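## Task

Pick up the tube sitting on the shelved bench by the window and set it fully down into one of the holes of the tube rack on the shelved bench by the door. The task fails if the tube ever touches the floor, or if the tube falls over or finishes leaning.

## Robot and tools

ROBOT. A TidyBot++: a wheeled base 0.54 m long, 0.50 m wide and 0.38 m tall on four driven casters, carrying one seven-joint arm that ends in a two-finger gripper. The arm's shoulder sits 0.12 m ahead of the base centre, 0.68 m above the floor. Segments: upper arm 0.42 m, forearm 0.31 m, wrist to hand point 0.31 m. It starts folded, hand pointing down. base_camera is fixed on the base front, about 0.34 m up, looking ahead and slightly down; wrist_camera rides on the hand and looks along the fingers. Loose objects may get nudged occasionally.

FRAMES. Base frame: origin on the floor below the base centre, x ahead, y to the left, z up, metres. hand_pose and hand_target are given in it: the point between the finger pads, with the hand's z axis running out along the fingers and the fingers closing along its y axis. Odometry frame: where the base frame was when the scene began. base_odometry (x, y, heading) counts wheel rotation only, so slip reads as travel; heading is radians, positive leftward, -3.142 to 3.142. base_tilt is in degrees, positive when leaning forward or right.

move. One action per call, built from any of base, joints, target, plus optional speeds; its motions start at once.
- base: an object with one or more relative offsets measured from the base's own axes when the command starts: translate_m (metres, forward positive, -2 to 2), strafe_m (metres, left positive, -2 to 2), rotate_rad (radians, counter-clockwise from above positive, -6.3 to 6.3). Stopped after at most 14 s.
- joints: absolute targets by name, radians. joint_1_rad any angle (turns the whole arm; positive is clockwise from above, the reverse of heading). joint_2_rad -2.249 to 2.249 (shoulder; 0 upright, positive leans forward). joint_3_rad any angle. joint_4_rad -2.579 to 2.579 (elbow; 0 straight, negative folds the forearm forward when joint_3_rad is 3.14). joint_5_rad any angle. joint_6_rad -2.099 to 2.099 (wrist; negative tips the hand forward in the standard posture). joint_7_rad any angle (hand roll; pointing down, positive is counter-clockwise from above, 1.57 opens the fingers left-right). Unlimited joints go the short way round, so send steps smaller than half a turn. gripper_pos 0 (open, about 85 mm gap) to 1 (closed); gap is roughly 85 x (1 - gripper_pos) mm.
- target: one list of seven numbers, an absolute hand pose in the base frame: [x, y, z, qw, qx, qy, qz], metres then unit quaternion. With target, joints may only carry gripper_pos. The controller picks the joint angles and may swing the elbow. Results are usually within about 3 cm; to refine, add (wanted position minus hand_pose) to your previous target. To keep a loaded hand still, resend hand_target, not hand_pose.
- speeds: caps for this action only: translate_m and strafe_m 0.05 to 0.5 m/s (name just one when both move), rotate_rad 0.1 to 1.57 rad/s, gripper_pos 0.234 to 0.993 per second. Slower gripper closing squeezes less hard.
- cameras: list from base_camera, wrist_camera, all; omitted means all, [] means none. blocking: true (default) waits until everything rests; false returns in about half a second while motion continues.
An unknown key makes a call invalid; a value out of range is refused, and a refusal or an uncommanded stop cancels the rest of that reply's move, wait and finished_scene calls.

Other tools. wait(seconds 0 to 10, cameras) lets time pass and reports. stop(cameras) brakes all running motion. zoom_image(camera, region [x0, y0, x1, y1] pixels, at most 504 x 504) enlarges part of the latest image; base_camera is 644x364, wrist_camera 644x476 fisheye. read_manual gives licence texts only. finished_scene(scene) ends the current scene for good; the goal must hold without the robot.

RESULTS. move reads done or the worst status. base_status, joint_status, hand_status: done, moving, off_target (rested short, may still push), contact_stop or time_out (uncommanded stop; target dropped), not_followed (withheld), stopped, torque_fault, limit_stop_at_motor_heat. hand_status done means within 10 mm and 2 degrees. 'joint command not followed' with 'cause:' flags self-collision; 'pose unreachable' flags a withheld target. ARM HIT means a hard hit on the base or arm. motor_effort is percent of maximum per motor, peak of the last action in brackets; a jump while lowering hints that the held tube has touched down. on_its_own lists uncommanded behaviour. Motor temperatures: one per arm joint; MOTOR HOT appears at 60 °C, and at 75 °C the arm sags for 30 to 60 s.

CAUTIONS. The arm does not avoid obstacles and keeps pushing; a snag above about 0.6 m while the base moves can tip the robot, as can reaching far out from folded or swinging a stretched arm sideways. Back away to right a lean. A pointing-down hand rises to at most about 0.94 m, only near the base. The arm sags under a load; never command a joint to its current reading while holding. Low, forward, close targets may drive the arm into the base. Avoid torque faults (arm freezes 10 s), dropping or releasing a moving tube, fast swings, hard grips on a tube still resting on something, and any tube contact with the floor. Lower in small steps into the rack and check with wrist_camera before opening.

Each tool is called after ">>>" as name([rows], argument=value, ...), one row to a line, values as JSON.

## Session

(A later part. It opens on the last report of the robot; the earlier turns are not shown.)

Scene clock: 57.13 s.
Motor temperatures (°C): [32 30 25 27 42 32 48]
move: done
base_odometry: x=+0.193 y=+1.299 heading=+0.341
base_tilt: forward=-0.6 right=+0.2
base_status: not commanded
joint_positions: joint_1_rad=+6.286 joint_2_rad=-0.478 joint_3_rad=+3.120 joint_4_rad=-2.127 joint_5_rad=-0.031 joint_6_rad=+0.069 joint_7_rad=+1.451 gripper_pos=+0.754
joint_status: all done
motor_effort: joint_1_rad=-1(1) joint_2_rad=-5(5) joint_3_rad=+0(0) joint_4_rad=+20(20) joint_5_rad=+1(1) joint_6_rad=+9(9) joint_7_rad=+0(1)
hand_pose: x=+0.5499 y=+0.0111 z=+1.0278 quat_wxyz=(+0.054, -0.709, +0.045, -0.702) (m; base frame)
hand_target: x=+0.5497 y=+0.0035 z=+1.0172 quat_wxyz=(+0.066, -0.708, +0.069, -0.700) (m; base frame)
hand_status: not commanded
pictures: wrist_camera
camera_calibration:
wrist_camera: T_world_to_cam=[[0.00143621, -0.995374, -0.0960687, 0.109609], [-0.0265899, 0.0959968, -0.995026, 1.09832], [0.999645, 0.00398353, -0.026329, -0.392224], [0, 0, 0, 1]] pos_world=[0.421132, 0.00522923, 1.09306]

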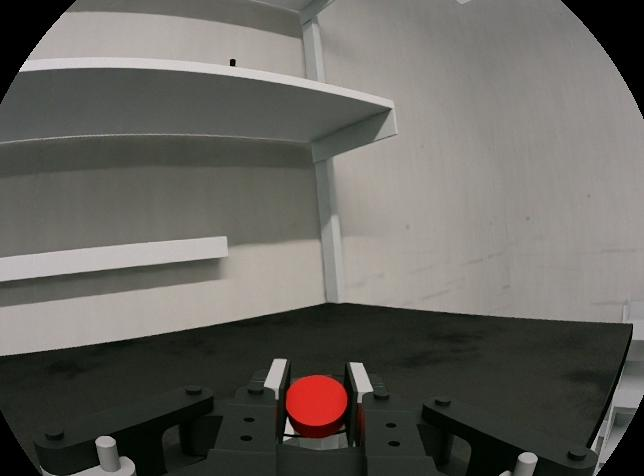

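>>> move(joints={"gripper_pos":0.78}, speeds={"gripper_pos":0.234}, cameras=["wrist_camera"])

>>> zoom_image(camera="wrist_camera", region=[220, 316, 420, 476])

Scene clock: 57.83 s.
Motor temperatures (°C): [32 30 25 27 42 32 48]
move: done
base_odometry: x=+0.193 y=+1.299 heading=+0.341
base_tilt: forward=-0.6 right=+0.2
base_status: not commanded
joint_positions: joint_1_rad=+6.286 joint_2_rad=-0.478 joint_3_rad=+3.120 joint_4_rad=-2.127 joint_5_rad=-0.031 joint_6_rad=+0.069 joint_7_rad=+1.451 gripper_pos=+0.768
joint_status: all done
motor_effort: joint_1_rad=-1(1) joint_2_rad=-5(5) joint_3_rad=+0(1) joint_4_rad=+20(20) joint_5_rad=+1(1) joint_6_rad=+9(9) joint_7_rad=+1(1)
hand_pose: x=+0.5499 y=+0.0111 z=+1.0278 quat_wxyz=(+0.054, -0.709, +0.045, -0.702) (m; base frame)
hand_target: x=+0.5497 y=+0.0035 z=+1.0172 quat_wxyz=(+0.066, -0.708, +0.069, -0.700) (m; base frame)
hand_status: not commanded
pictures: wrist_camera
camera_calibration:
wrist_camera: T_world_to_cam=[[0.00143621, -0.995374, -0.0960687, 0.109609], [-0.0265899, 0.0959968, -0.995026, 1.09832], [0.999645, 0.00398353, -0.026329, -0.392224], [0, 0, 0, 1]] pos_world=[0.421132, 0.00522923, 1.09306]

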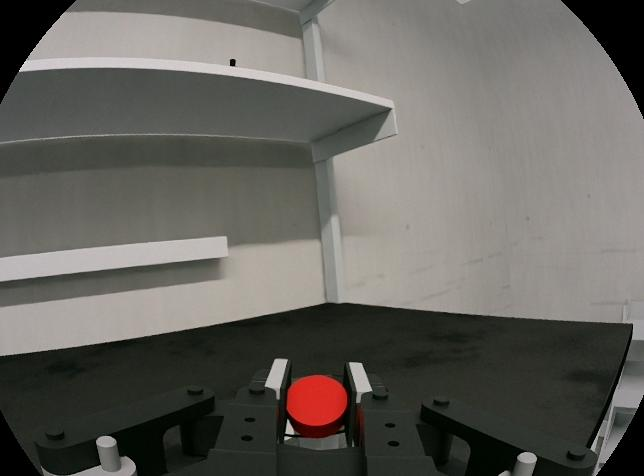

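Scaled by 2.520.

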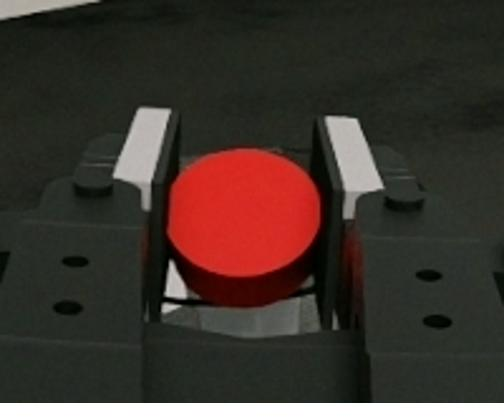

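>>> move(joints={"joint_2_rad":-0.499,"joint_4_rad":-1.976,"joint_6_rad":-0.104}, cameras=["wrist_camera"])

>>> zoom_image(camera="wrist_camera", region=[220, 316, 420, 476])

Scene clock: 60.87 s.
Motor temperatures (°C): [32 30 25 27 42 32 48]
move: done
base_odometry: x=+0.193 y=+1.299 heading=+0.341
base_tilt: forward=-0.6 right=+0.2
base_status: not commanded
joint_positions: joint_1_rad=+6.286 joint_2_rad=-0.486 joint_3_rad=+3.120 joint_4_rad=-2.018 joint_5_rad=-0.031 joint_6_rad=-0.059 joint_7_rad=+1.451 gripper_pos=+0.775
joint_status: all done
motor_effort: joint_1_rad=-1(2) joint_2_rad=-4(6) joint_3_rad=+0(1) joint_4_rad=+20(21) joint_5_rad=+1(1) joint_6_rad=+9(10) joint_7_rad=+0(1)
hand_pose: x=+0.5475 y=+0.0126 z=+1.0596 quat_wxyz=(+0.055, -0.713, +0.044, -0.698) (m; base frame)
hand_target: x=+0.5417 y=+0.0061 z=+1.0773 quat_wxyz=(+0.068, -0.708, +0.067, -0.700) (m; base frame)
hand_status: not commanded
pictures: wrist_camera
camera_calibration:
wrist_camera: T_world_to_cam=[[0.00411133, -0.995388, -0.0958444, 0.112495], [-0.0379935, 0.0956205, -0.994693, 1.13571], [0.99927, 0.00773098, -0.0374251, -0.377085], [0, 0, 0, 1]] pos_world=[0.419496, 0.00629512, 1.12635]

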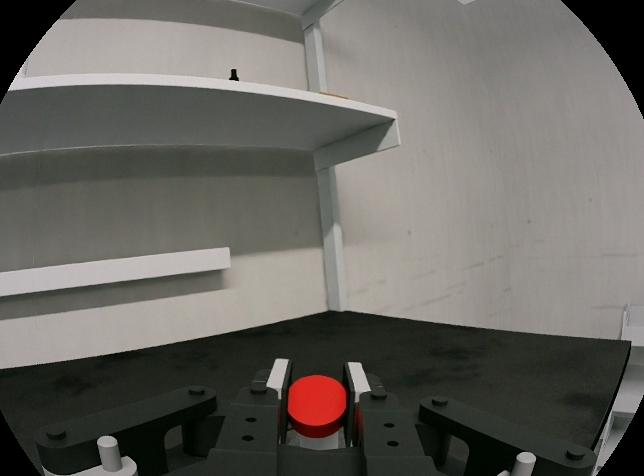

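Scaled by 2.520.

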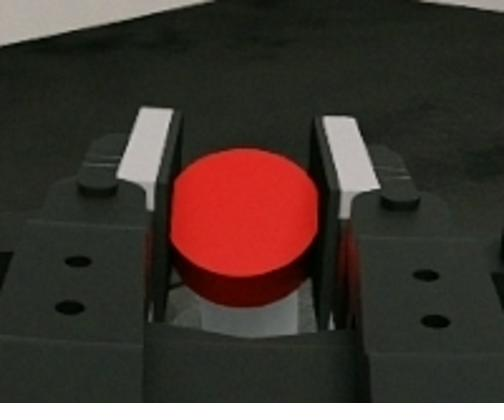

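>>> move(joints={"gripper_pos":0.85}, speeds={"gripper_pos":0.234}, cameras=[])

>>> move(joints={"joint_2_rad":-0.456,"joint_4_rad":-1.74,"joint_6_rad":-0.312}, cameras=["wrist_camera"])

Scene clock: 61.90 s.
Motor temperatures (°C): [32 30 25 27 42 32 48]
move: off_target
base_odometry: x=+0.193 y=+1.299 heading=+0.341
base_tilt: forward=-0.7 right=+0.2
base_status: not commanded
joint_positions: joint_1_rad=+6.286 joint_2_rad=-0.486 joint_3_rad=+3.120 joint_4_rad=-2.018 joint_5_rad=-0.031 joint_6_rad=-0.060 joint_7_rad=+1.451 gripper_pos=+0.775
joint_status: gripper_pos off_target (ended at +0.775, target +0.850)
motor_effort: joint_1_rad=-1(1) joint_2_rad=-4(5) joint_3_rad=+0(1) joint_4_rad=+20(21) joint_5_rad=+1(1) joint_6_rad=+9(10) joint_7_rad=+0(1)
hand_pose: x=+0.5475 y=+0.0126 z=+1.0595 quat_wxyz=(+0.055, -0.713, +0.044, -0.697) (m; base frame)
hand_target: x=+0.5417 y=+0.0061 z=+1.0773 quat_wxyz=(+0.068, -0.708, +0.067, -0.700) (m; base frame)
hand_status: not commanded
pictures: none
No camera images: "cameras" was empty.

Scene clock: 63.43 s.
Motor temperatures (°C): [32 30 25 27 42 32 48]
move: done
base_odometry: x=+0.193 y=+1.299 heading=+0.341
base_tilt: forward=-0.6 right=+0.2
base_status: not commanded
joint_positions: joint_1_rad=+6.286 joint_2_rad=-0.472 joint_3_rad=+3.120 joint_4_rad=-1.783 joint_5_rad=-0.031 joint_6_rad=-0.267 joint_7_rad=+1.451 gripper_pos=+0.775
joint_status: all done
motor_effort: joint_1_rad=+0(2) joint_2_rad=-4(6) joint_3_rad=+0(1) joint_4_rad=+20(22) joint_5_rad=+1(1) joint_6_rad=+9(10) joint_7_rad=+0(1)
hand_pose: x=+0.5424 y=+0.0152 z=+1.1349 quat_wxyz=(+0.058, -0.708, +0.041, -0.702) (m; base frame)
hand_target: x=+0.5462 y=+0.0085 z=+1.1405 quat_wxyz=(+0.070, -0.713, +0.065, -0.695) (m; base frame)
hand_status: not commanded
pictures: wrist_camera
camera_calibration:
wrist_camera: T_world_to_cam=[[0.0119175, -0.99538, -0.0952719, 0.117405], [-0.0253349, 0.0949475, -0.99516, 1.20382], [0.999608, 0.0142735, -0.0240863, -0.384561], [0, 0, 0, 1]] pos_world=[0.41351, 0.00805168, 1.19992]

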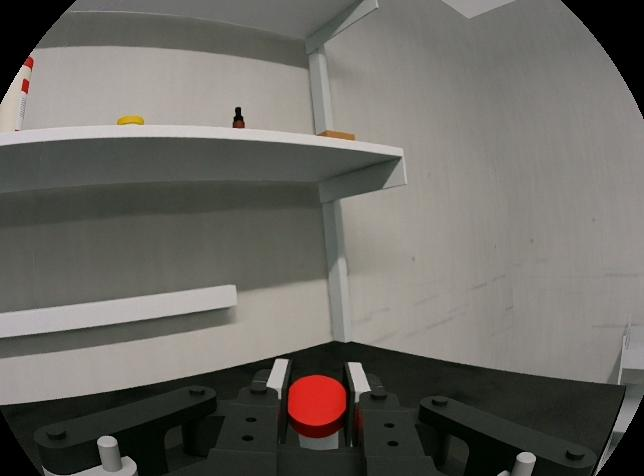

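>>> move(base={"translate_m":-1.874,"strafe_m":-1.056,"rotate_rad":-2.461}, joints={"joint_2_rad":-0.335,"joint_4_rad":-1.04,"joint_6_rad":-1.435,"joint_7_rad":1.63}, cameras=["wrist_camera"])

Scene clock: 74.27 s.
Motor temperatures (°C): [32 30 25 27 42 32 48]
move: done
base_odometry: x=-1.221 y=-0.323 heading=-2.121
base_tilt: forward=-0.6 right=+0.2
base_status: done
joint_positions: joint_1_rad=+6.288 joint_2_rad=-0.332 joint_3_rad=+3.119 joint_4_rad=-1.077 joint_5_rad=-0.031 joint_6_rad=-1.395 joint_7_rad=+1.544 gripper_pos=+0.775
joint_status: all done
motor_effort: joint_1_rad=+0(2) joint_2_rad=-3(9) joint_3_rad=+0(4) joint_4_rad=+15(21) joint_5_rad=+1(1) joint_6_rad=+8(10) joint_7_rad=+0(2)
hand_pose: x=+0.4567 y=+0.0197 z=+1.1425 quat_wxyz=(+0.022, -0.877, -0.002, -0.479) (m; base frame)
hand_target: x=+0.4463 y=+0.0144 z=+1.1507 quat_wxyz=(-0.003, -0.877, -0.033, -0.480) (m; base frame)
hand_status: not commanded
pictures: wrist_camera
camera_calibration:
wrist_camera: T_world_to_cam=[[0.0388164, -0.99922, 0.00726652, -0.005733], [-0.552298, -0.0275141, -0.833193, 1.26678], [0.832743, 0.0283282, -0.552935, 0.381301], [0, 0, 0, 1]] pos_world=[0.382337, 0.0183242, 1.26635]

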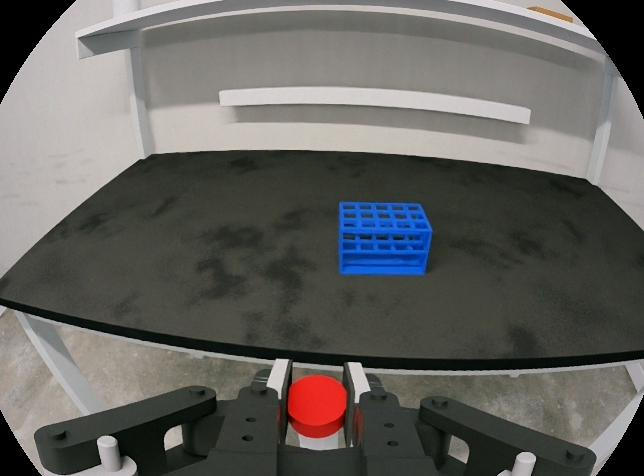

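>>> zoom_image(camera="wrist_camera", region=[320, 190, 450, 290])

>>> zoom_image(camera="wrist_camera", region=[220, 340, 420, 476])

Scaled by 3.877.

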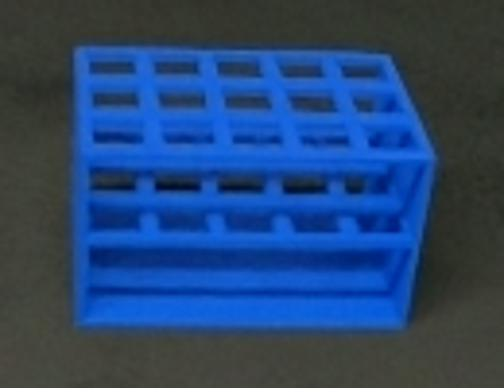

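Scaled by 2.520.

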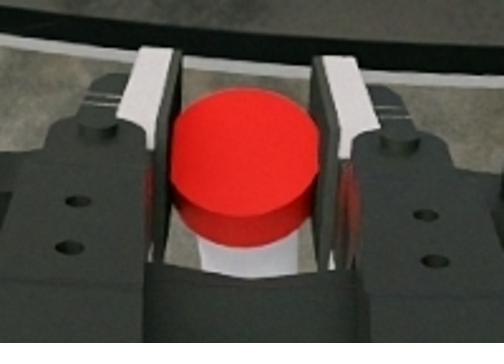

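>>> move(base={"translate_m":0.15,"strafe_m":-0.04}, joints={"joint_2_rad":-0.29,"joint_4_rad":-0.957,"joint_6_rad":-1.495}, cameras=["wrist_camera"])

>>> zoom_image(camera="wrist_camera", region=[270, 220, 450, 370])

Scene clock: 81.77 s.
Motor temperatures (°C): [32 30 25 27 42 32 48]
move: done
base_odometry: x=-1.333 y=-0.430 heading=-2.121
base_tilt: forward=-0.6 right=+0.2
base_status: done
joint_positions: joint_1_rad=+6.288 joint_2_rad=-0.287 joint_3_rad=+3.119 joint_4_rad=-0.991 joint_5_rad=-0.031 joint_6_rad=-1.453 joint_7_rad=+1.544 gripper_pos=+0.775
joint_status: all done
motor_effort: joint_1_rad=-1(2) joint_2_rad=-4(10) joint_3_rad=+0(1) joint_4_rad=+14(16) joint_5_rad=+1(2) joint_6_rad=+8(9) joint_7_rad=+1(1)
hand_pose: x=+0.4620 y=+0.0196 z=+1.1527 quat_wxyz=(+0.022, -0.881, -0.003, -0.472) (m; base frame)
hand_target: x=+0.4513 y=+0.0141 z=+1.1584 quat_wxyz=(-0.002, -0.882, -0.034, -0.470) (m; base frame)
hand_status: not commanded
pictures: wrist_camera
camera_calibration:
wrist_camera: T_world_to_cam=[[0.0404121, -0.999155, 0.00744028, -0.00704948], [-0.565772, -0.0290197, -0.824051, 1.27392], [0.823571, 0.0290921, -0.566467, 0.402372], [0, 0, 0, 1]] pos_world=[0.389651, 0.0182194, 1.27776]

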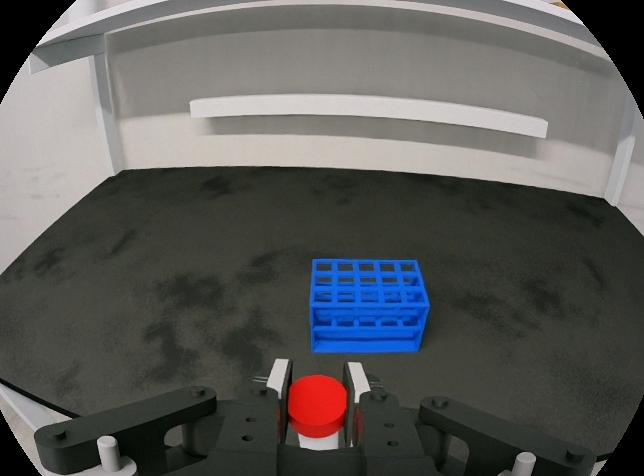

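Scaled by 2.800.

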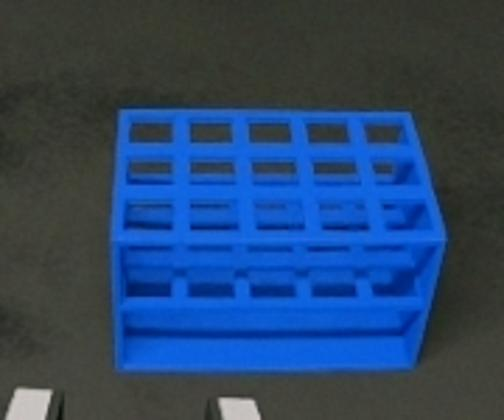

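>>> move(base={"strafe_m":-0.047}, joints={"joint_2_rad":-0.01,"joint_4_rad":-0.75,"joint_6_rad":-1.313}, cameras=["wrist_camera"])

>>> zoom_image(camera="wrist_camera", region=[220, 300, 420, 476])

Scene clock: 87.37 s.
Motor temperatures (°C): [32 30 25 27 42 32 48]
move: done
base_odometry: x=-1.374 y=-0.405 heading=-2.120
base_tilt: forward=-0.6 right=+0.2
base_status: done
joint_positions: joint_1_rad=+6.289 joint_2_rad=-0.010 joint_3_rad=+3.120 joint_4_rad=-0.793 joint_5_rad=-0.031 joint_6_rad=-1.353 joint_7_rad=+1.544 gripper_pos=+0.775
joint_status: all done
motor_effort: joint_1_rad=+0(2) joint_2_rad=-15(18) joint_3_rad=-1(2) joint_4_rad=+15(17) joint_5_rad=+1(2) joint_6_rad=+8(9) joint_7_rad=+0(1)
hand_pose: x=+0.5989 y=+0.0182 z=+1.1588 quat_wxyz=(+0.025, -0.876, +0.000, -0.482) (m; base frame)
hand_target: x=+0.6022 y=+0.0116 z=+1.1904 quat_wxyz=(+0.000, -0.855, -0.030, -0.518) (m; base frame)
hand_status: not commanded
pictures: wrist_camera
camera_calibration:
wrist_camera: T_world_to_cam=[[0.0371149, -0.999311, -0.000209615, -0.00309969], [-0.548171, -0.0201839, -0.836123, 1.35966], [0.835542, 0.0311475, -0.548542, 0.265169], [0, 0, 0, 1]] pos_world=[0.523879, 0.0160863, 1.2823]

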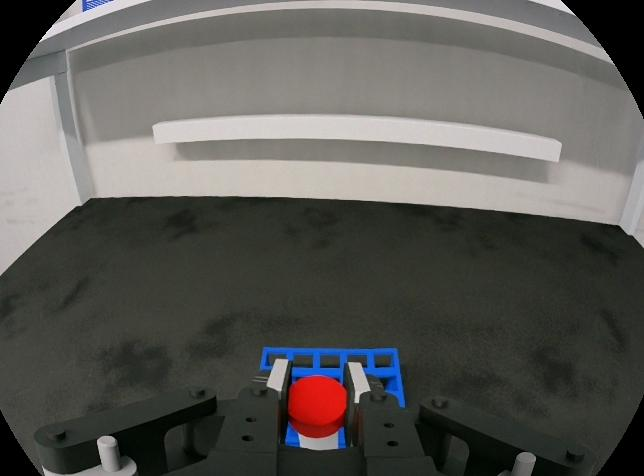

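Scaled by 2.520.

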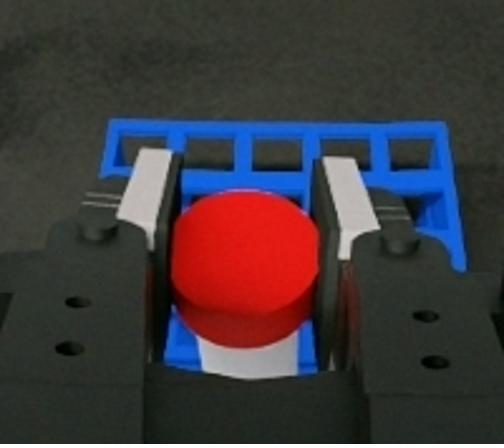

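>>> move(base={"translate_m":0.099,"strafe_m":-0.006}, speeds={"translate_m":0.2}, cameras=[])

>>> move(joints={"joint_2_rad":-0.0605,"joint_4_rad":-0.949,"joint_6_rad":-1.23}, cameras=["wrist_camera"])

>>> zoom_image(camera="wrist_camera", region=[220, 300, 420, 476])

Scene clock: 90.63 s.
Motor temperatures (°C): [32 30 25 27 42 32 48]
move: done
base_odometry: x=-1.431 y=-0.487 heading=-2.121
base_tilt: forward=-0.6 right=+0.2
base_status: done
joint_positions: joint_1_rad=+6.289 joint_2_rad=-0.007 joint_3_rad=+3.120 joint_4_rad=-0.788 joint_5_rad=-0.031 joint_6_rad=-1.350 joint_7_rad=+1.544 gripper_pos=+0.775
joint_status: not commanded
motor_effort: joint_1_rad=+0(2) joint_2_rad=-15(19) joint_3_rad=-1(1) joint_4_rad=+16(17) joint_5_rad=+1(1) joint_6_rad=+8(8) joint_7_rad=+0(1)
hand_pose: x=+0.6003 y=+0.0182 z=+1.1608 quat_wxyz=(+0.025, -0.875, +0.000, -0.484) (m; base frame)
hand_target: x=+0.6022 y=+0.0116 z=+1.1904 quat_wxyz=(+0.000, -0.855, -0.030, -0.518) (m; base frame)
hand_status: not commanded
pictures: none
No camera images: "cameras" was empty.

Scene clock: 91.80 s.
Motor temperatures (°C): [32 30 25 27 42 32 48]
move: done
base_odometry: x=-1.431 y=-0.487 heading=-2.121
base_tilt: forward=-0.6 right=+0.2
base_status: not commanded
joint_positions: joint_1_rad=+6.289 joint_2_rad=-0.039 joint_3_rad=+3.120 joint_4_rad=-0.917 joint_5_rad=-0.031 joint_6_rad=-1.272 joint_7_rad=+1.544 gripper_pos=+0.775
joint_status: all done
motor_effort: joint_1_rad=+0(2) joint_2_rad=-14(16) joint_3_rad=-1(1) joint_4_rad=+16(17) joint_5_rad=+1(1) joint_6_rad=+8(8) joint_7_rad=-1(1)
hand_pose: x=+0.6044 y=+0.0184 z=+1.1325 quat_wxyz=(+0.025, -0.880, +0.002, -0.475) (m; base frame)
hand_target: x=+0.6029 y=+0.0118 z=+1.1380 quat_wxyz=(+0.001, -0.871, -0.030, -0.490) (m; base frame)
hand_status: not commanded
pictures: wrist_camera
camera_calibration:
wrist_camera: T_world_to_cam=[[0.035268, -0.999377, -0.00145863, -0.000651834], [-0.560529, -0.0185726, -0.827927, 1.33887], [0.827384, 0.0300169, -0.560834, 0.265005], [0, 0, 0, 1]] pos_world=[0.531236, 0.0162603, 1.25711]

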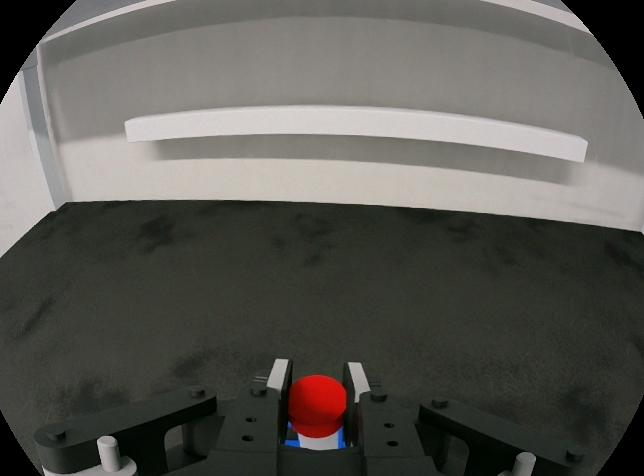

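Scaled by 2.520.

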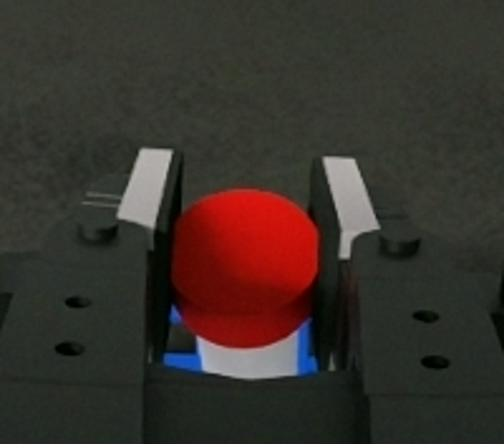

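>>> move(joints={"joint_1_rad":6.303,"joint_2_rad":-0.078,"joint_3_rad":3.14,"joint_4_rad":-0.949,"joint_5_rad":0,"joint_6_rad":-1.23,"joint_7_rad":1.63})

Scene clock: 94.37 s.
Motor temperatures (°C): [32 30 25 27 42 32 48]
move: done
base_odometry: x=-1.431 y=-0.487 heading=-2.121
base_tilt: forward=-0.6 right=+0.2
base_status: not commanded
joint_positions: joint_1_rad=+6.289 joint_2_rad=-0.061 joint_3_rad=+3.129 joint_4_rad=-0.918 joint_5_rad=-0.014 joint_6_rad=-1.270 joint_7_rad=+1.544 gripper_pos=+0.775
joint_status: all done
motor_effort: joint_1_rad=-1(1) joint_2_rad=-14(17) joint_3_rad=+0(2) joint_4_rad=+16(17) joint_5_rad=+0(1) joint_6_rad=+8(9) joint_7_rad=+1(2)
hand_pose: x=+0.5949 y=+0.0092 z=+1.1436 quat_wxyz=(+0.015, -0.874, +0.007, -0.486) (m; base frame)
hand_target: x=+0.5952 y=-0.0073 z=+1.1463 quat_wxyz=(-0.019, -0.867, -0.018, -0.497) (m; base frame)
hand_status: not commanded
pictures: base_camera, wrist_camera
camera_calibration:
wrist_camera: T_world_to_cam=[[0.0158839, -0.999808, 0.0114974, -0.012725], [-0.540611, -0.0182607, -0.841075, 1.34571], [0.841123, 0.00714395, -0.540797, 0.248512], [0, 0, 0, 1]] pos_world=[0.51868, 0.0100757, 1.26638]

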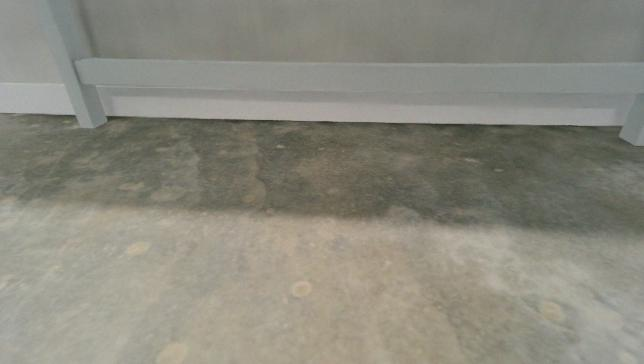

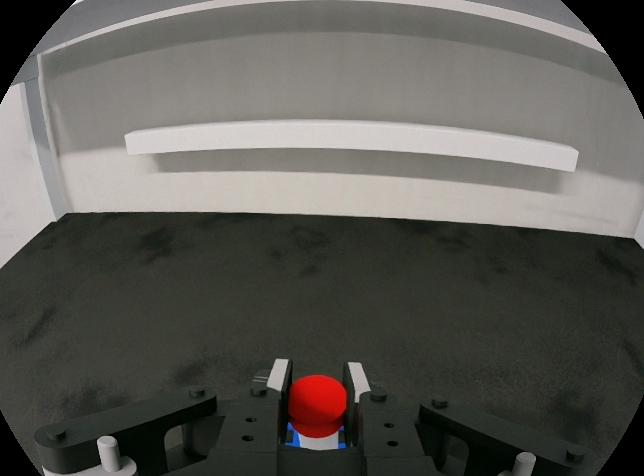

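>>> zoom_image(camera="wrist_camera", region=[220, 340, 420, 476])

>>> move(joints={"joint_1_rad":6.284,"joint_2_rad":-0.074,"joint_6_rad":-1.24})

>>> zoom_image(camera="wrist_camera", region=[220, 340, 420, 476])

Scaled by 2.520.

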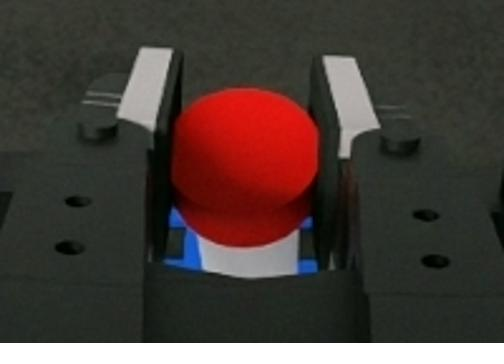

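Scene clock: 96.17 s.
Motor temperatures (°C): [32 30 25 27 42 32 48]
move: done
base_odometry: x=-1.431 y=-0.487 heading=-2.121
base_tilt: forward=-0.6 right=+0.2
base_status: not commanded
joint_positions: joint_1_rad=+6.287 joint_2_rad=-0.061 joint_3_rad=+3.129 joint_4_rad=-0.918 joint_5_rad=-0.014 joint_6_rad=-1.270 joint_7_rad=+1.544 gripper_pos=+0.775
joint_status: all done
motor_effort: joint_1_rad=-1(1) joint_2_rad=-13(14) joint_3_rad=-1(1) joint_4_rad=+16(16) joint_5_rad=+1(1) joint_6_rad=+8(9) joint_7_rad=+0(1)
hand_pose: x=+0.5949 y=+0.0102 z=+1.1437 quat_wxyz=(+0.015, -0.874, +0.006, -0.486) (m; base frame)
hand_target: x=+0.5955 y=+0.0018 z=+1.1418 quat_wxyz=(-0.014, -0.871, -0.026, -0.491) (m; base frame)
hand_status: not commanded
pictures: base_camera, wrist_camera
camera_calibration:
wrist_camera: T_world_to_cam=[[0.0179355, -0.999773, 0.0114973, -0.0129679], [-0.540367, -0.0193677, -0.841206, 1.34581], [0.841238, 0.00887467, -0.540592, 0.248202], [0, 0, 0, 1]] pos_world=[0.518668, 0.0108976, 1.26643]

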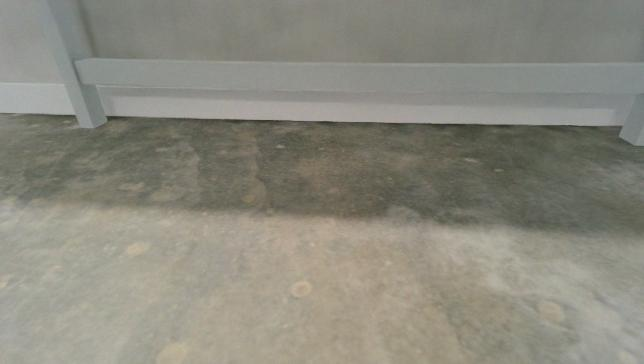

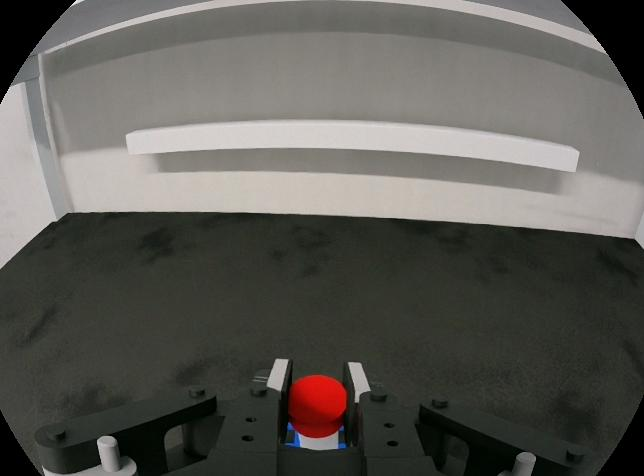

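Scaled by 2.520.

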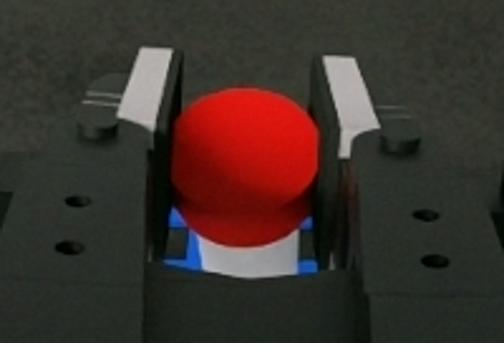

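>>> move(joints={"joint_1_rad":6.267}, cameras=["wrist_camera"])

>>> zoom_image(camera="wrist_camera", region=[220, 340, 420, 476])

Scene clock: 97.93 s.
Motor temperatures (°C): [32 30 25 27 42 32 48]
move: done
base_odometry: x=-1.431 y=-0.487 heading=-2.121
base_tilt: forward=-0.6 right=+0.2
base_status: not commanded
joint_positions: joint_1_rad=+6.279 joint_2_rad=-0.061 joint_3_rad=+3.129 joint_4_rad=-0.918 joint_5_rad=-0.014 joint_6_rad=-1.270 joint_7_rad=+1.544 gripper_pos=+0.775
joint_status: all done
motor_effort: joint_1_rad=+0(2) joint_2_rad=-13(14) joint_3_rad=-1(1) joint_4_rad=+16(16) joint_5_rad=+1(1) joint_6_rad=+8(8) joint_7_rad=+0(1)
hand_pose: x=+0.5948 y=+0.0139 z=+1.1437 quat_wxyz=(+0.017, -0.874, +0.003, -0.486) (m; base frame)
hand_target: x=+0.5954 y=+0.0099 z=+1.1418 quat_wxyz=(-0.010, -0.870, -0.034, -0.491) (m; base frame)
hand_status: not commanded
pictures: wrist_camera
camera_calibration:
wrist_camera: T_world_to_cam=[[0.0256328, -0.999605, 0.0114973, -0.0138839], [-0.540202, -0.0235278, -0.841206, 1.34579], [0.841145, 0.0153516, -0.540592, 0.248213], [0, 0, 0, 1]] pos_world=[0.518573, 0.0139746, 1.26643]

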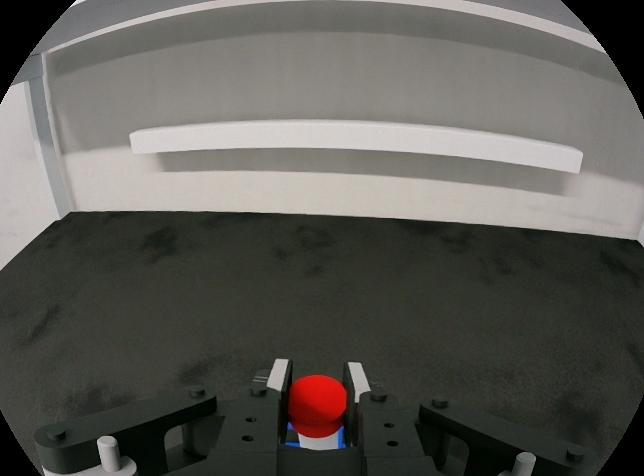

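Scaled by 2.520.

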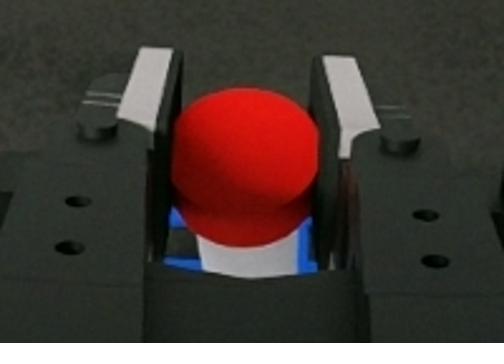

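>>> zoom_image(camera="wrist_camera", region=[275, 415, 355, 460])

Scaled by 6.300.

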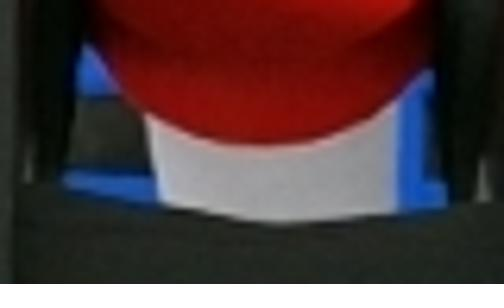

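>>> move(joints={"joint_1_rad":6.256}, cameras=["wrist_camera"])

>>> zoom_image(camera="wrist_camera", region=[275, 415, 355, 460])

Scene clock: 102.30 s.
Motor temperatures (°C): [32 30 25 27 42 32 48]
move: done
base_odometry: x=-1.431 y=-0.487 heading=-2.121
base_tilt: forward=-0.6 right=+0.2
base_status: not commanded
joint_positions: joint_1_rad=+6.272 joint_2_rad=-0.061 joint_3_rad=+3.129 joint_4_rad=-0.918 joint_5_rad=-0.014 joint_6_rad=-1.270 joint_7_rad=+1.544 gripper_pos=+0.775
joint_status: all done
motor_effort: joint_1_rad=-1(1) joint_2_rad=-13(14) joint_3_rad=-1(1) joint_4_rad=+16(16) joint_5_rad=+0(1) joint_6_rad=+8(8) joint_7_rad=+0(1)
hand_pose: x=+0.5947 y=+0.0172 z=+1.1437 quat_wxyz=(+0.019, -0.874, -0.001, -0.486) (m; base frame)
hand_target: x=+0.5952 y=+0.0151 z=+1.1418 quat_wxyz=(-0.008, -0.870, -0.038, -0.491) (m; base frame)
hand_status: not commanded
pictures: wrist_camera
camera_calibration:
wrist_camera: T_world_to_cam=[[0.0326558, -0.9994, 0.011549, -0.0147941], [-0.540022, -0.0273664, -0.841206, 1.34577], [0.841017, 0.0212335, -0.540591, 0.248228], [0, 0, 0, 1]] pos_world=[0.518465, 0.0167729, 1.26643]

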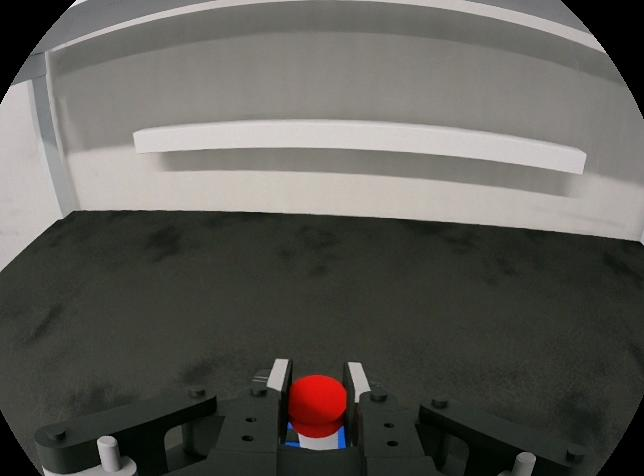

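Scaled by 6.300.

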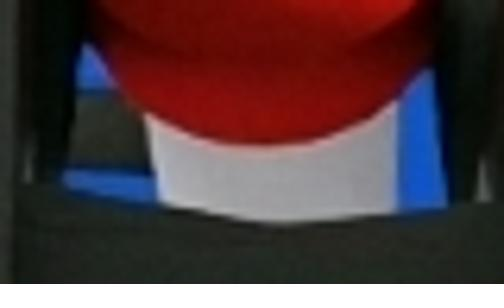

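>>> move(joints={"joint_1_rad":6.252,"joint_2_rad":-0.082,"joint_4_rad":-1.0045,"joint_6_rad":-1.190}, cameras=["wrist_camera"])

>>> zoom_image(camera="wrist_camera", region=[275, 415, 355, 460])

Scene clock: 103.63 s.
Motor temperatures (°C): [32 30 25 27 42 32 48]
move: done
base_odometry: x=-1.431 y=-0.487 heading=-2.121
base_tilt: forward=-0.6 right=+0.2
base_status: not commanded
joint_positions: joint_1_rad=+6.272 joint_2_rad=-0.067 joint_3_rad=+3.129 joint_4_rad=-0.973 joint_5_rad=-0.014 joint_6_rad=-1.228 joint_7_rad=+1.544 gripper_pos=+0.775
joint_status: all done
motor_effort: joint_1_rad=+0(2) joint_2_rad=-14(15) joint_3_rad=-1(1) joint_4_rad=+16(18) joint_5_rad=+1(1) joint_6_rad=+8(9) joint_7_rad=+0(1)
hand_pose: x=+0.6009 y=+0.0173 z=+1.1295 quat_wxyz=(+0.019, -0.876, +0.000, -0.483) (m; base frame)
hand_target: x=+0.6015 y=+0.0172 z=+1.1305 quat_wxyz=(-0.007, -0.870, -0.040, -0.492) (m; base frame)
hand_status: not commanded
pictures: wrist_camera
camera_calibration:
wrist_camera: T_world_to_cam=[[0.0323324, -0.999415, 0.0111857, -0.0140902], [-0.546239, -0.0270417, -0.837193, 1.33644], [0.837005, 0.0209584, -0.546793, 0.244787], [0, 0, 0, 1]] pos_world=[0.52558, 0.0169272, 1.25286]

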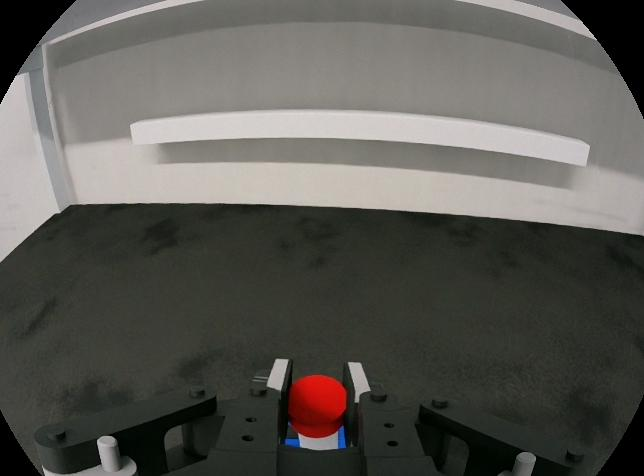

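Scaled by 6.300.

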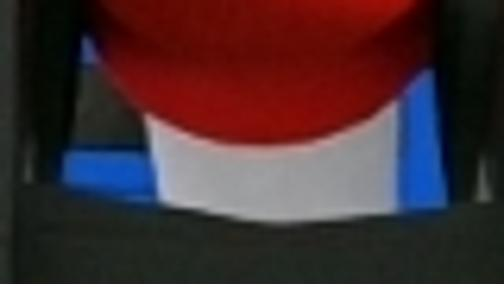

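>>> move(joints={"joint_1_rad":6.249,"joint_2_rad":-0.103,"joint_4_rad":-1.060,"joint_6_rad":-1.157}, cameras=["wrist_camera"])

>>> zoom_image(camera="wrist_camera", region=[275, 375, 355, 460])

Scene clock: 105.43 s.
Motor temperatures (°C): [32 30 25 27 42 32 48]
move: done
base_odometry: x=-1.431 y=-0.487 heading=-2.121
base_tilt: forward=-0.6 right=+0.2
base_status: not commanded
joint_positions: joint_1_rad=+6.271 joint_2_rad=-0.084 joint_3_rad=+3.129 joint_4_rad=-1.028 joint_5_rad=-0.014 joint_6_rad=-1.196 joint_7_rad=+1.544 gripper_pos=+0.775
joint_status: all done
motor_effort: joint_1_rad=+0(2) joint_2_rad=-14(15) joint_3_rad=-1(1) joint_4_rad=+17(18) joint_5_rad=+1(1) joint_6_rad=+8(8) joint_7_rad=+0(1)
hand_pose: x=+0.6000 y=+0.0179 z=+1.1176 quat_wxyz=(+0.019, -0.877, -0.001, -0.480) (m; base frame)
hand_target: x=+0.5988 y=+0.0186 z=+1.1205 quat_wxyz=(-0.006, -0.870, -0.041, -0.491) (m; base frame)
hand_status: not commanded
pictures: wrist_camera
camera_calibration:
wrist_camera: T_world_to_cam=[[0.0332996, -0.999384, 0.0110783, -0.0137748], [-0.551965, -0.02763, -0.83341, 1.3252], [0.833202, 0.0216374, -0.552545, 0.247708], [0, 0, 0, 1]] pos_world=[0.525531, 0.0174891, 1.24145]

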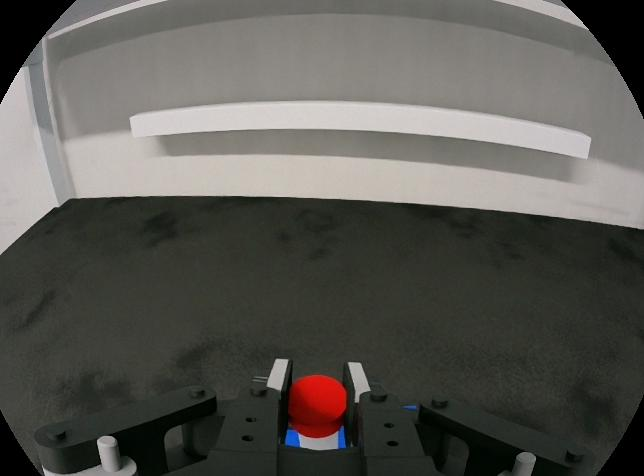

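Scaled by 5.929.

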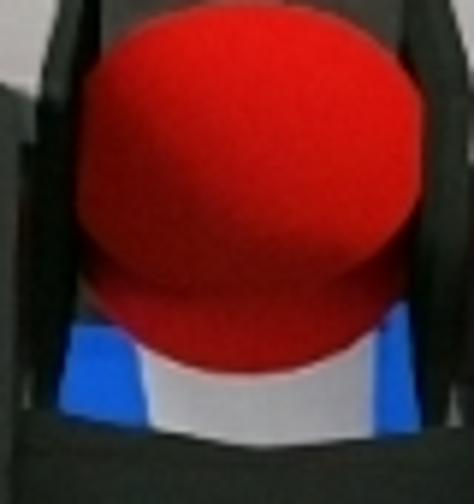

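>>> move(joints={"joint_2_rad":-0.129,"joint_4_rad":-1.138,"joint_6_rad":-1.1015}, cameras=["wrist_camera"])

>>> zoom_image(camera="wrist_camera", region=[275, 375, 355, 460])

Scene clock: 106.63 s.
Motor temperatures (°C): [32 30 25 27 42 32 48]
move: done
base_odometry: x=-1.431 y=-0.487 heading=-2.121
base_tilt: forward=-0.6 right=+0.2
base_status: not commanded
joint_positions: joint_1_rad=+6.271 joint_2_rad=-0.109 joint_3_rad=+3.129 joint_4_rad=-1.105 joint_5_rad=-0.014 joint_6_rad=-1.143 joint_7_rad=+1.544 gripper_pos=+0.775
joint_status: all done
motor_effort: joint_1_rad=-1(1) joint_2_rad=-13(14) joint_3_rad=-1(1) joint_4_rad=+17(18) joint_5_rad=+1(1) joint_6_rad=+8(9) joint_7_rad=+0(1)
hand_pose: x=+0.5990 y=+0.0179 z=+1.1037 quat_wxyz=(+0.019, -0.877, +0.000, -0.480) (m; base frame)
hand_target: x=+0.5976 y=+0.0186 z=+1.1066 quat_wxyz=(-0.006, -0.869, -0.041, -0.493) (m; base frame)
hand_status: not commanded
pictures: wrist_camera
camera_calibration:
wrist_camera: T_world_to_cam=[[0.0326346, -0.999407, 0.0109917, -0.0131028], [-0.550497, -0.0271527, -0.834396, 1.31322], [0.834199, 0.0211793, -0.551056, 0.238604], [0, 0, 0, 1]] pos_world=[0.52431, 0.0175092, 1.22738]

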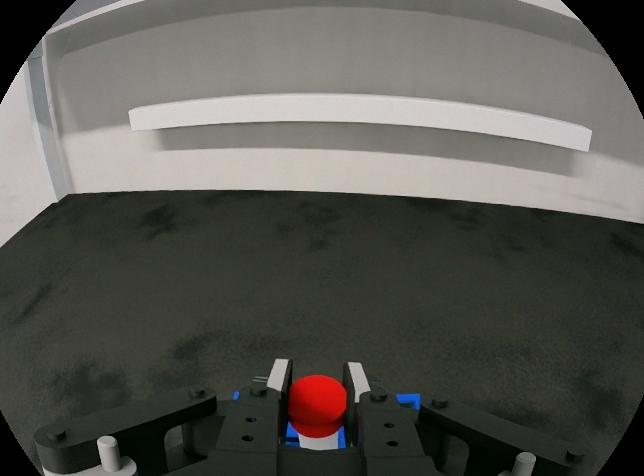

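Scaled by 5.929.

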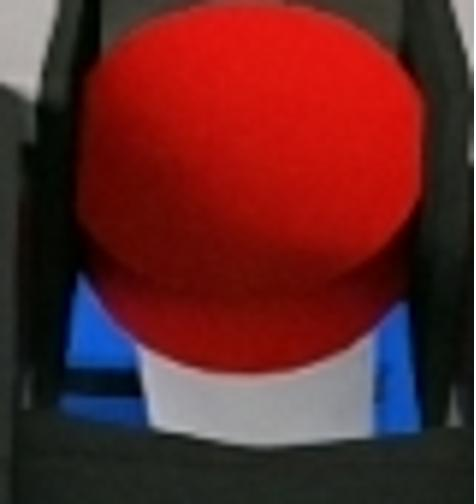

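>>> move(joints={"joint_2_rad":-0.150,"joint_4_rad":-1.211,"joint_6_rad":-1.047}, cameras=["wrist_camera"])

>>> zoom_image(camera="wrist_camera", region=[275, 375, 355, 460])

Scene clock: 107.97 s.
Motor temperatures (°C): [32 30 25 27 42 32 48]
move: done
base_odometry: x=-1.431 y=-0.487 heading=-2.121
base_tilt: forward=-0.6 right=+0.2
base_status: not commanded
joint_positions: joint_1_rad=+6.271 joint_2_rad=-0.131 joint_3_rad=+3.129 joint_4_rad=-1.178 joint_5_rad=-0.014 joint_6_rad=-1.088 joint_7_rad=+1.544 gripper_pos=+0.775
joint_status: all done
motor_effort: joint_1_rad=+0(1) joint_2_rad=-13(14) joint_3_rad=-1(1) joint_4_rad=+17(18) joint_5_rad=+1(1) joint_6_rad=+8(9) joint_7_rad=+0(1)
hand_pose: x=+0.5990 y=+0.0179 z=+1.0897 quat_wxyz=(+0.019, -0.876, +0.000, -0.482) (m; base frame)
hand_target: x=+0.5976 y=+0.0186 z=+1.0919 quat_wxyz=(-0.006, -0.868, -0.041, -0.494) (m; base frame)
hand_status: not commanded
pictures: wrist_camera
camera_calibration:
wrist_camera: T_world_to_cam=[[0.0319116, -0.999431, 0.0108929, -0.0124361], [-0.547557, -0.0265988, -0.836345, 1.30194], [0.836159, 0.0207246, -0.548095, 0.226508], [0, 0, 0, 1]] pos_world=[0.523885, 0.0175066, 1.21315]

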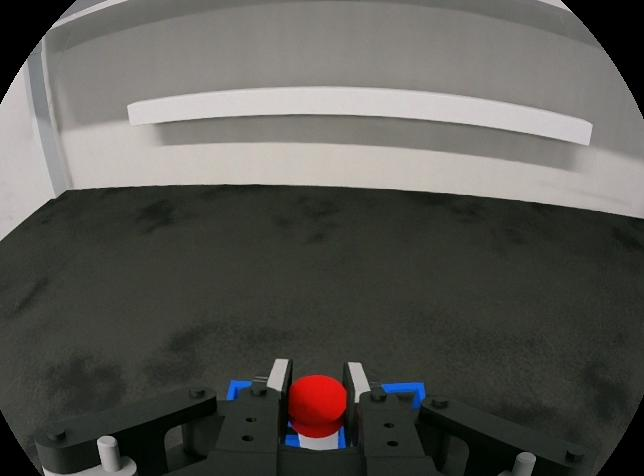

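Scaled by 5.929.

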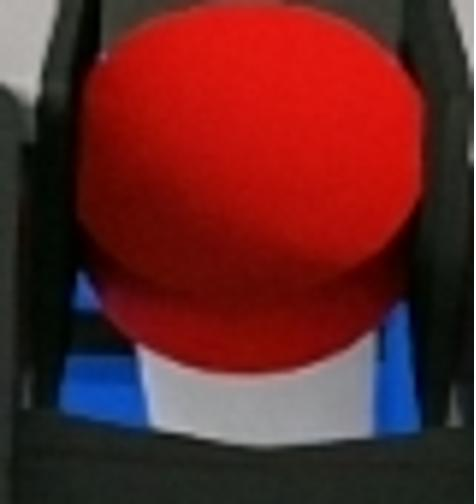

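>>> move(joints={"joint_2_rad":-0.170,"joint_4_rad":-1.293,"joint_6_rad":-0.987}, cameras=["wrist_camera"])

>>> zoom_image(camera="wrist_camera", region=[220, 340, 440, 460])

Scene clock: 109.13 s.
Motor temperatures (°C): [32 30 25 27 42 32 48]
move: done
base_odometry: x=-1.431 y=-0.487 heading=-2.121
base_tilt: forward=-0.6 right=+0.2
base_status: not commanded
joint_positions: joint_1_rad=+6.271 joint_2_rad=-0.151 joint_3_rad=+3.129 joint_4_rad=-1.259 joint_5_rad=-0.014 joint_6_rad=-1.029 joint_7_rad=+1.545 gripper_pos=+0.775
joint_status: all done
motor_effort: joint_1_rad=+0(1) joint_2_rad=-12(14) joint_3_rad=-1(1) joint_4_rad=+18(20) joint_5_rad=+1(1) joint_6_rad=+8(9) joint_7_rad=+0(1)
hand_pose: x=+0.5994 y=+0.0178 z=+1.0711 quat_wxyz=(+0.018, -0.876, +0.000, -0.481) (m; base frame)
hand_target: x=+0.5979 y=+0.0186 z=+1.0728 quat_wxyz=(-0.006, -0.869, -0.041, -0.493) (m; base frame)
hand_status: not commanded
pictures: wrist_camera
camera_calibration:
wrist_camera: T_world_to_cam=[[0.031192, -0.999455, 0.0107988, -0.0117777], [-0.549106, -0.0261626, -0.835343, 1.28638], [0.83517, 0.0201264, -0.549623, 0.218238], [0, 0, 0, 1]] pos_world=[0.524463, 0.0174916, 1.19465]

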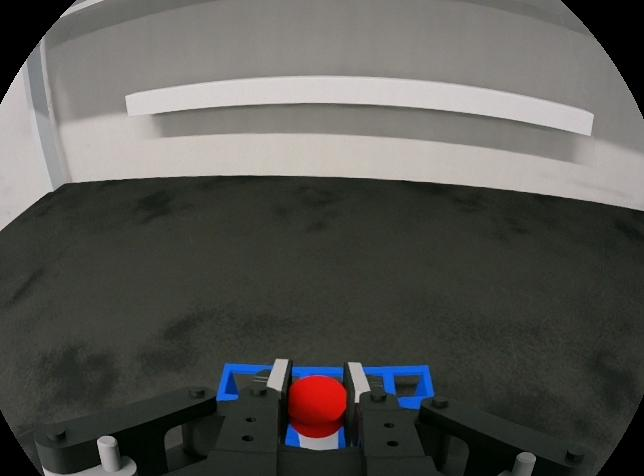

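Scaled by 2.291.

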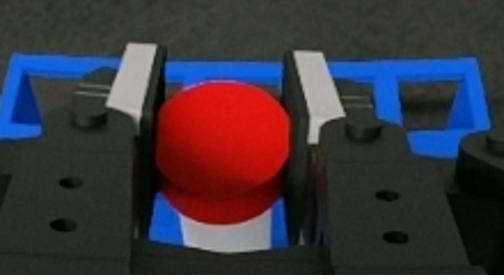

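>>> move(joints={"joint_2_rad":-0.183,"joint_4_rad":-1.346,"joint_6_rad":-0.947}, cameras=["wrist_camera"])

>>> zoom_image(camera="wrist_camera", region=[220, 340, 440, 460])

Scene clock: 110.13 s.
Motor temperatures (°C): [32 30 25 27 42 32 48]
move: done
base_odometry: x=-1.431 y=-0.487 heading=-2.121
base_tilt: forward=-0.6 right=+0.2
base_status: not commanded
joint_positions: joint_1_rad=+6.271 joint_2_rad=-0.164 joint_3_rad=+3.129 joint_4_rad=-1.313 joint_5_rad=-0.014 joint_6_rad=-0.987 joint_7_rad=+1.545 gripper_pos=+0.775
joint_status: all done
motor_effort: joint_1_rad=+0(1) joint_2_rad=-12(14) joint_3_rad=-1(1) joint_4_rad=+18(19) joint_5_rad=+1(1) joint_6_rad=+8(8) joint_7_rad=+0(1)
hand_pose: x=+0.5994 y=+0.0178 z=+1.0591 quat_wxyz=(+0.018, -0.876, +0.001, -0.482) (m; base frame)
hand_target: x=+0.5978 y=+0.0186 z=+1.0604 quat_wxyz=(-0.006, -0.869, -0.041, -0.493) (m; base frame)
hand_status: not commanded
pictures: wrist_camera
camera_calibration:
wrist_camera: T_world_to_cam=[[0.0306552, -0.999472, 0.0107311, -0.0113087], [-0.547945, -0.0257834, -0.836117, 1.27652], [0.835952, 0.0197513, -0.548446, 0.209949], [0, 0, 0, 1]] pos_world=[0.5243, 0.0174635, 1.18258]

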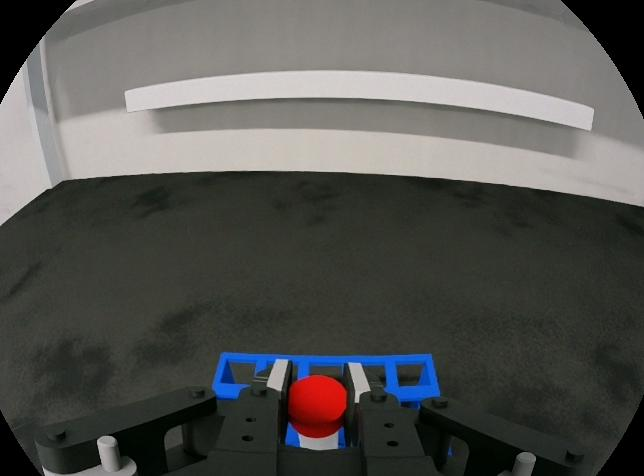

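Scaled by 2.291.

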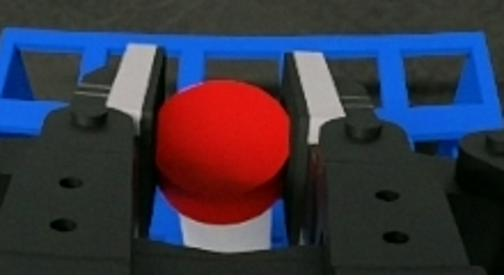

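>>> move(joints={"joint_2_rad":-0.187,"joint_4_rad":-1.364,"joint_6_rad":-0.9335}, cameras=[])

>>> move(joints={"joint_2_rad":-0.190,"joint_4_rad":-1.379,"joint_6_rad":-0.922}, cameras=["wrist_camera"])

>>> zoom_image(camera="wrist_camera", region=[220, 340, 440, 460])

Scene clock: 111.13 s.
Motor temperatures (°C): [32 30 25 27 42 32 48]
move: done
base_odometry: x=-1.431 y=-0.487 heading=-2.121
base_tilt: forward=-0.6 right=+0.2
base_status: not commanded
joint_positions: joint_1_rad=+6.271 joint_2_rad=-0.169 joint_3_rad=+3.129 joint_4_rad=-1.331 joint_5_rad=-0.014 joint_6_rad=-0.972 joint_7_rad=+1.545 gripper_pos=+0.775
joint_status: all done
motor_effort: joint_1_rad=-1(1) joint_2_rad=-12(13) joint_3_rad=-1(1) joint_4_rad=+18(19) joint_5_rad=+1(1) joint_6_rad=+8(8) joint_7_rad=+0(1)
hand_pose: x=+0.5997 y=+0.0178 z=+1.0555 quat_wxyz=(+0.018, -0.876, +0.001, -0.483) (m; base frame)
hand_target: x=+0.5977 y=+0.0186 z=+1.0559 quat_wxyz=(-0.006, -0.869, -0.041, -0.493) (m; base frame)
hand_status: not commanded
pictures: none
No camera images: "cameras" was empty.

Scene clock: 111.70 s.
Motor temperatures (°C): [32 30 25 27 42 32 48]
move: done
base_odometry: x=-1.431 y=-0.487 heading=-2.121
base_tilt: forward=-0.6 right=+0.2
base_status: not commanded
joint_positions: joint_1_rad=+6.271 joint_2_rad=-0.172 joint_3_rad=+3.129 joint_4_rad=-1.345 joint_5_rad=-0.014 joint_6_rad=-0.960 joint_7_rad=+1.545 gripper_pos=+0.775
joint_status: all done
motor_effort: joint_1_rad=-1(1) joint_2_rad=-12(13) joint_3_rad=-1(1) joint_4_rad=+19(19) joint_5_rad=+1(1) joint_6_rad=+8(8) joint_7_rad=+0(1)
hand_pose: x=+0.6000 y=+0.0177 z=+1.0521 quat_wxyz=(+0.018, -0.876, +0.001, -0.483) (m; base frame)
hand_target: x=+0.5979 y=+0.0186 z=+1.0520 quat_wxyz=(-0.006, -0.869, -0.041, -0.493) (m; base frame)
hand_status: not commanded
pictures: wrist_camera
camera_calibration:
wrist_camera: T_world_to_cam=[[0.0302703, -0.999485, 0.0106829, -0.0110102], [-0.54594, -0.0254851, -0.837436, 1.27114], [0.837277, 0.0195172, -0.54643, 0.202712], [0, 0, 0, 1]] pos_world=[0.524575, 0.0174343, 1.17539]

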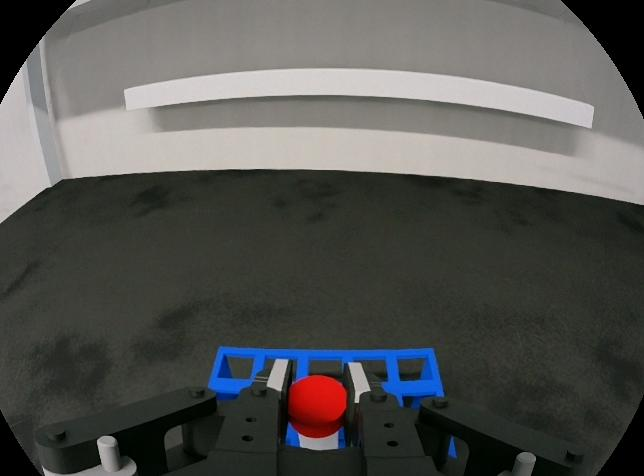

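Scaled by 2.291.

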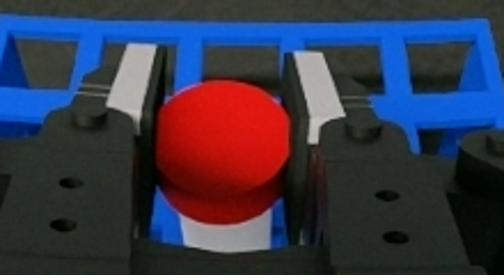

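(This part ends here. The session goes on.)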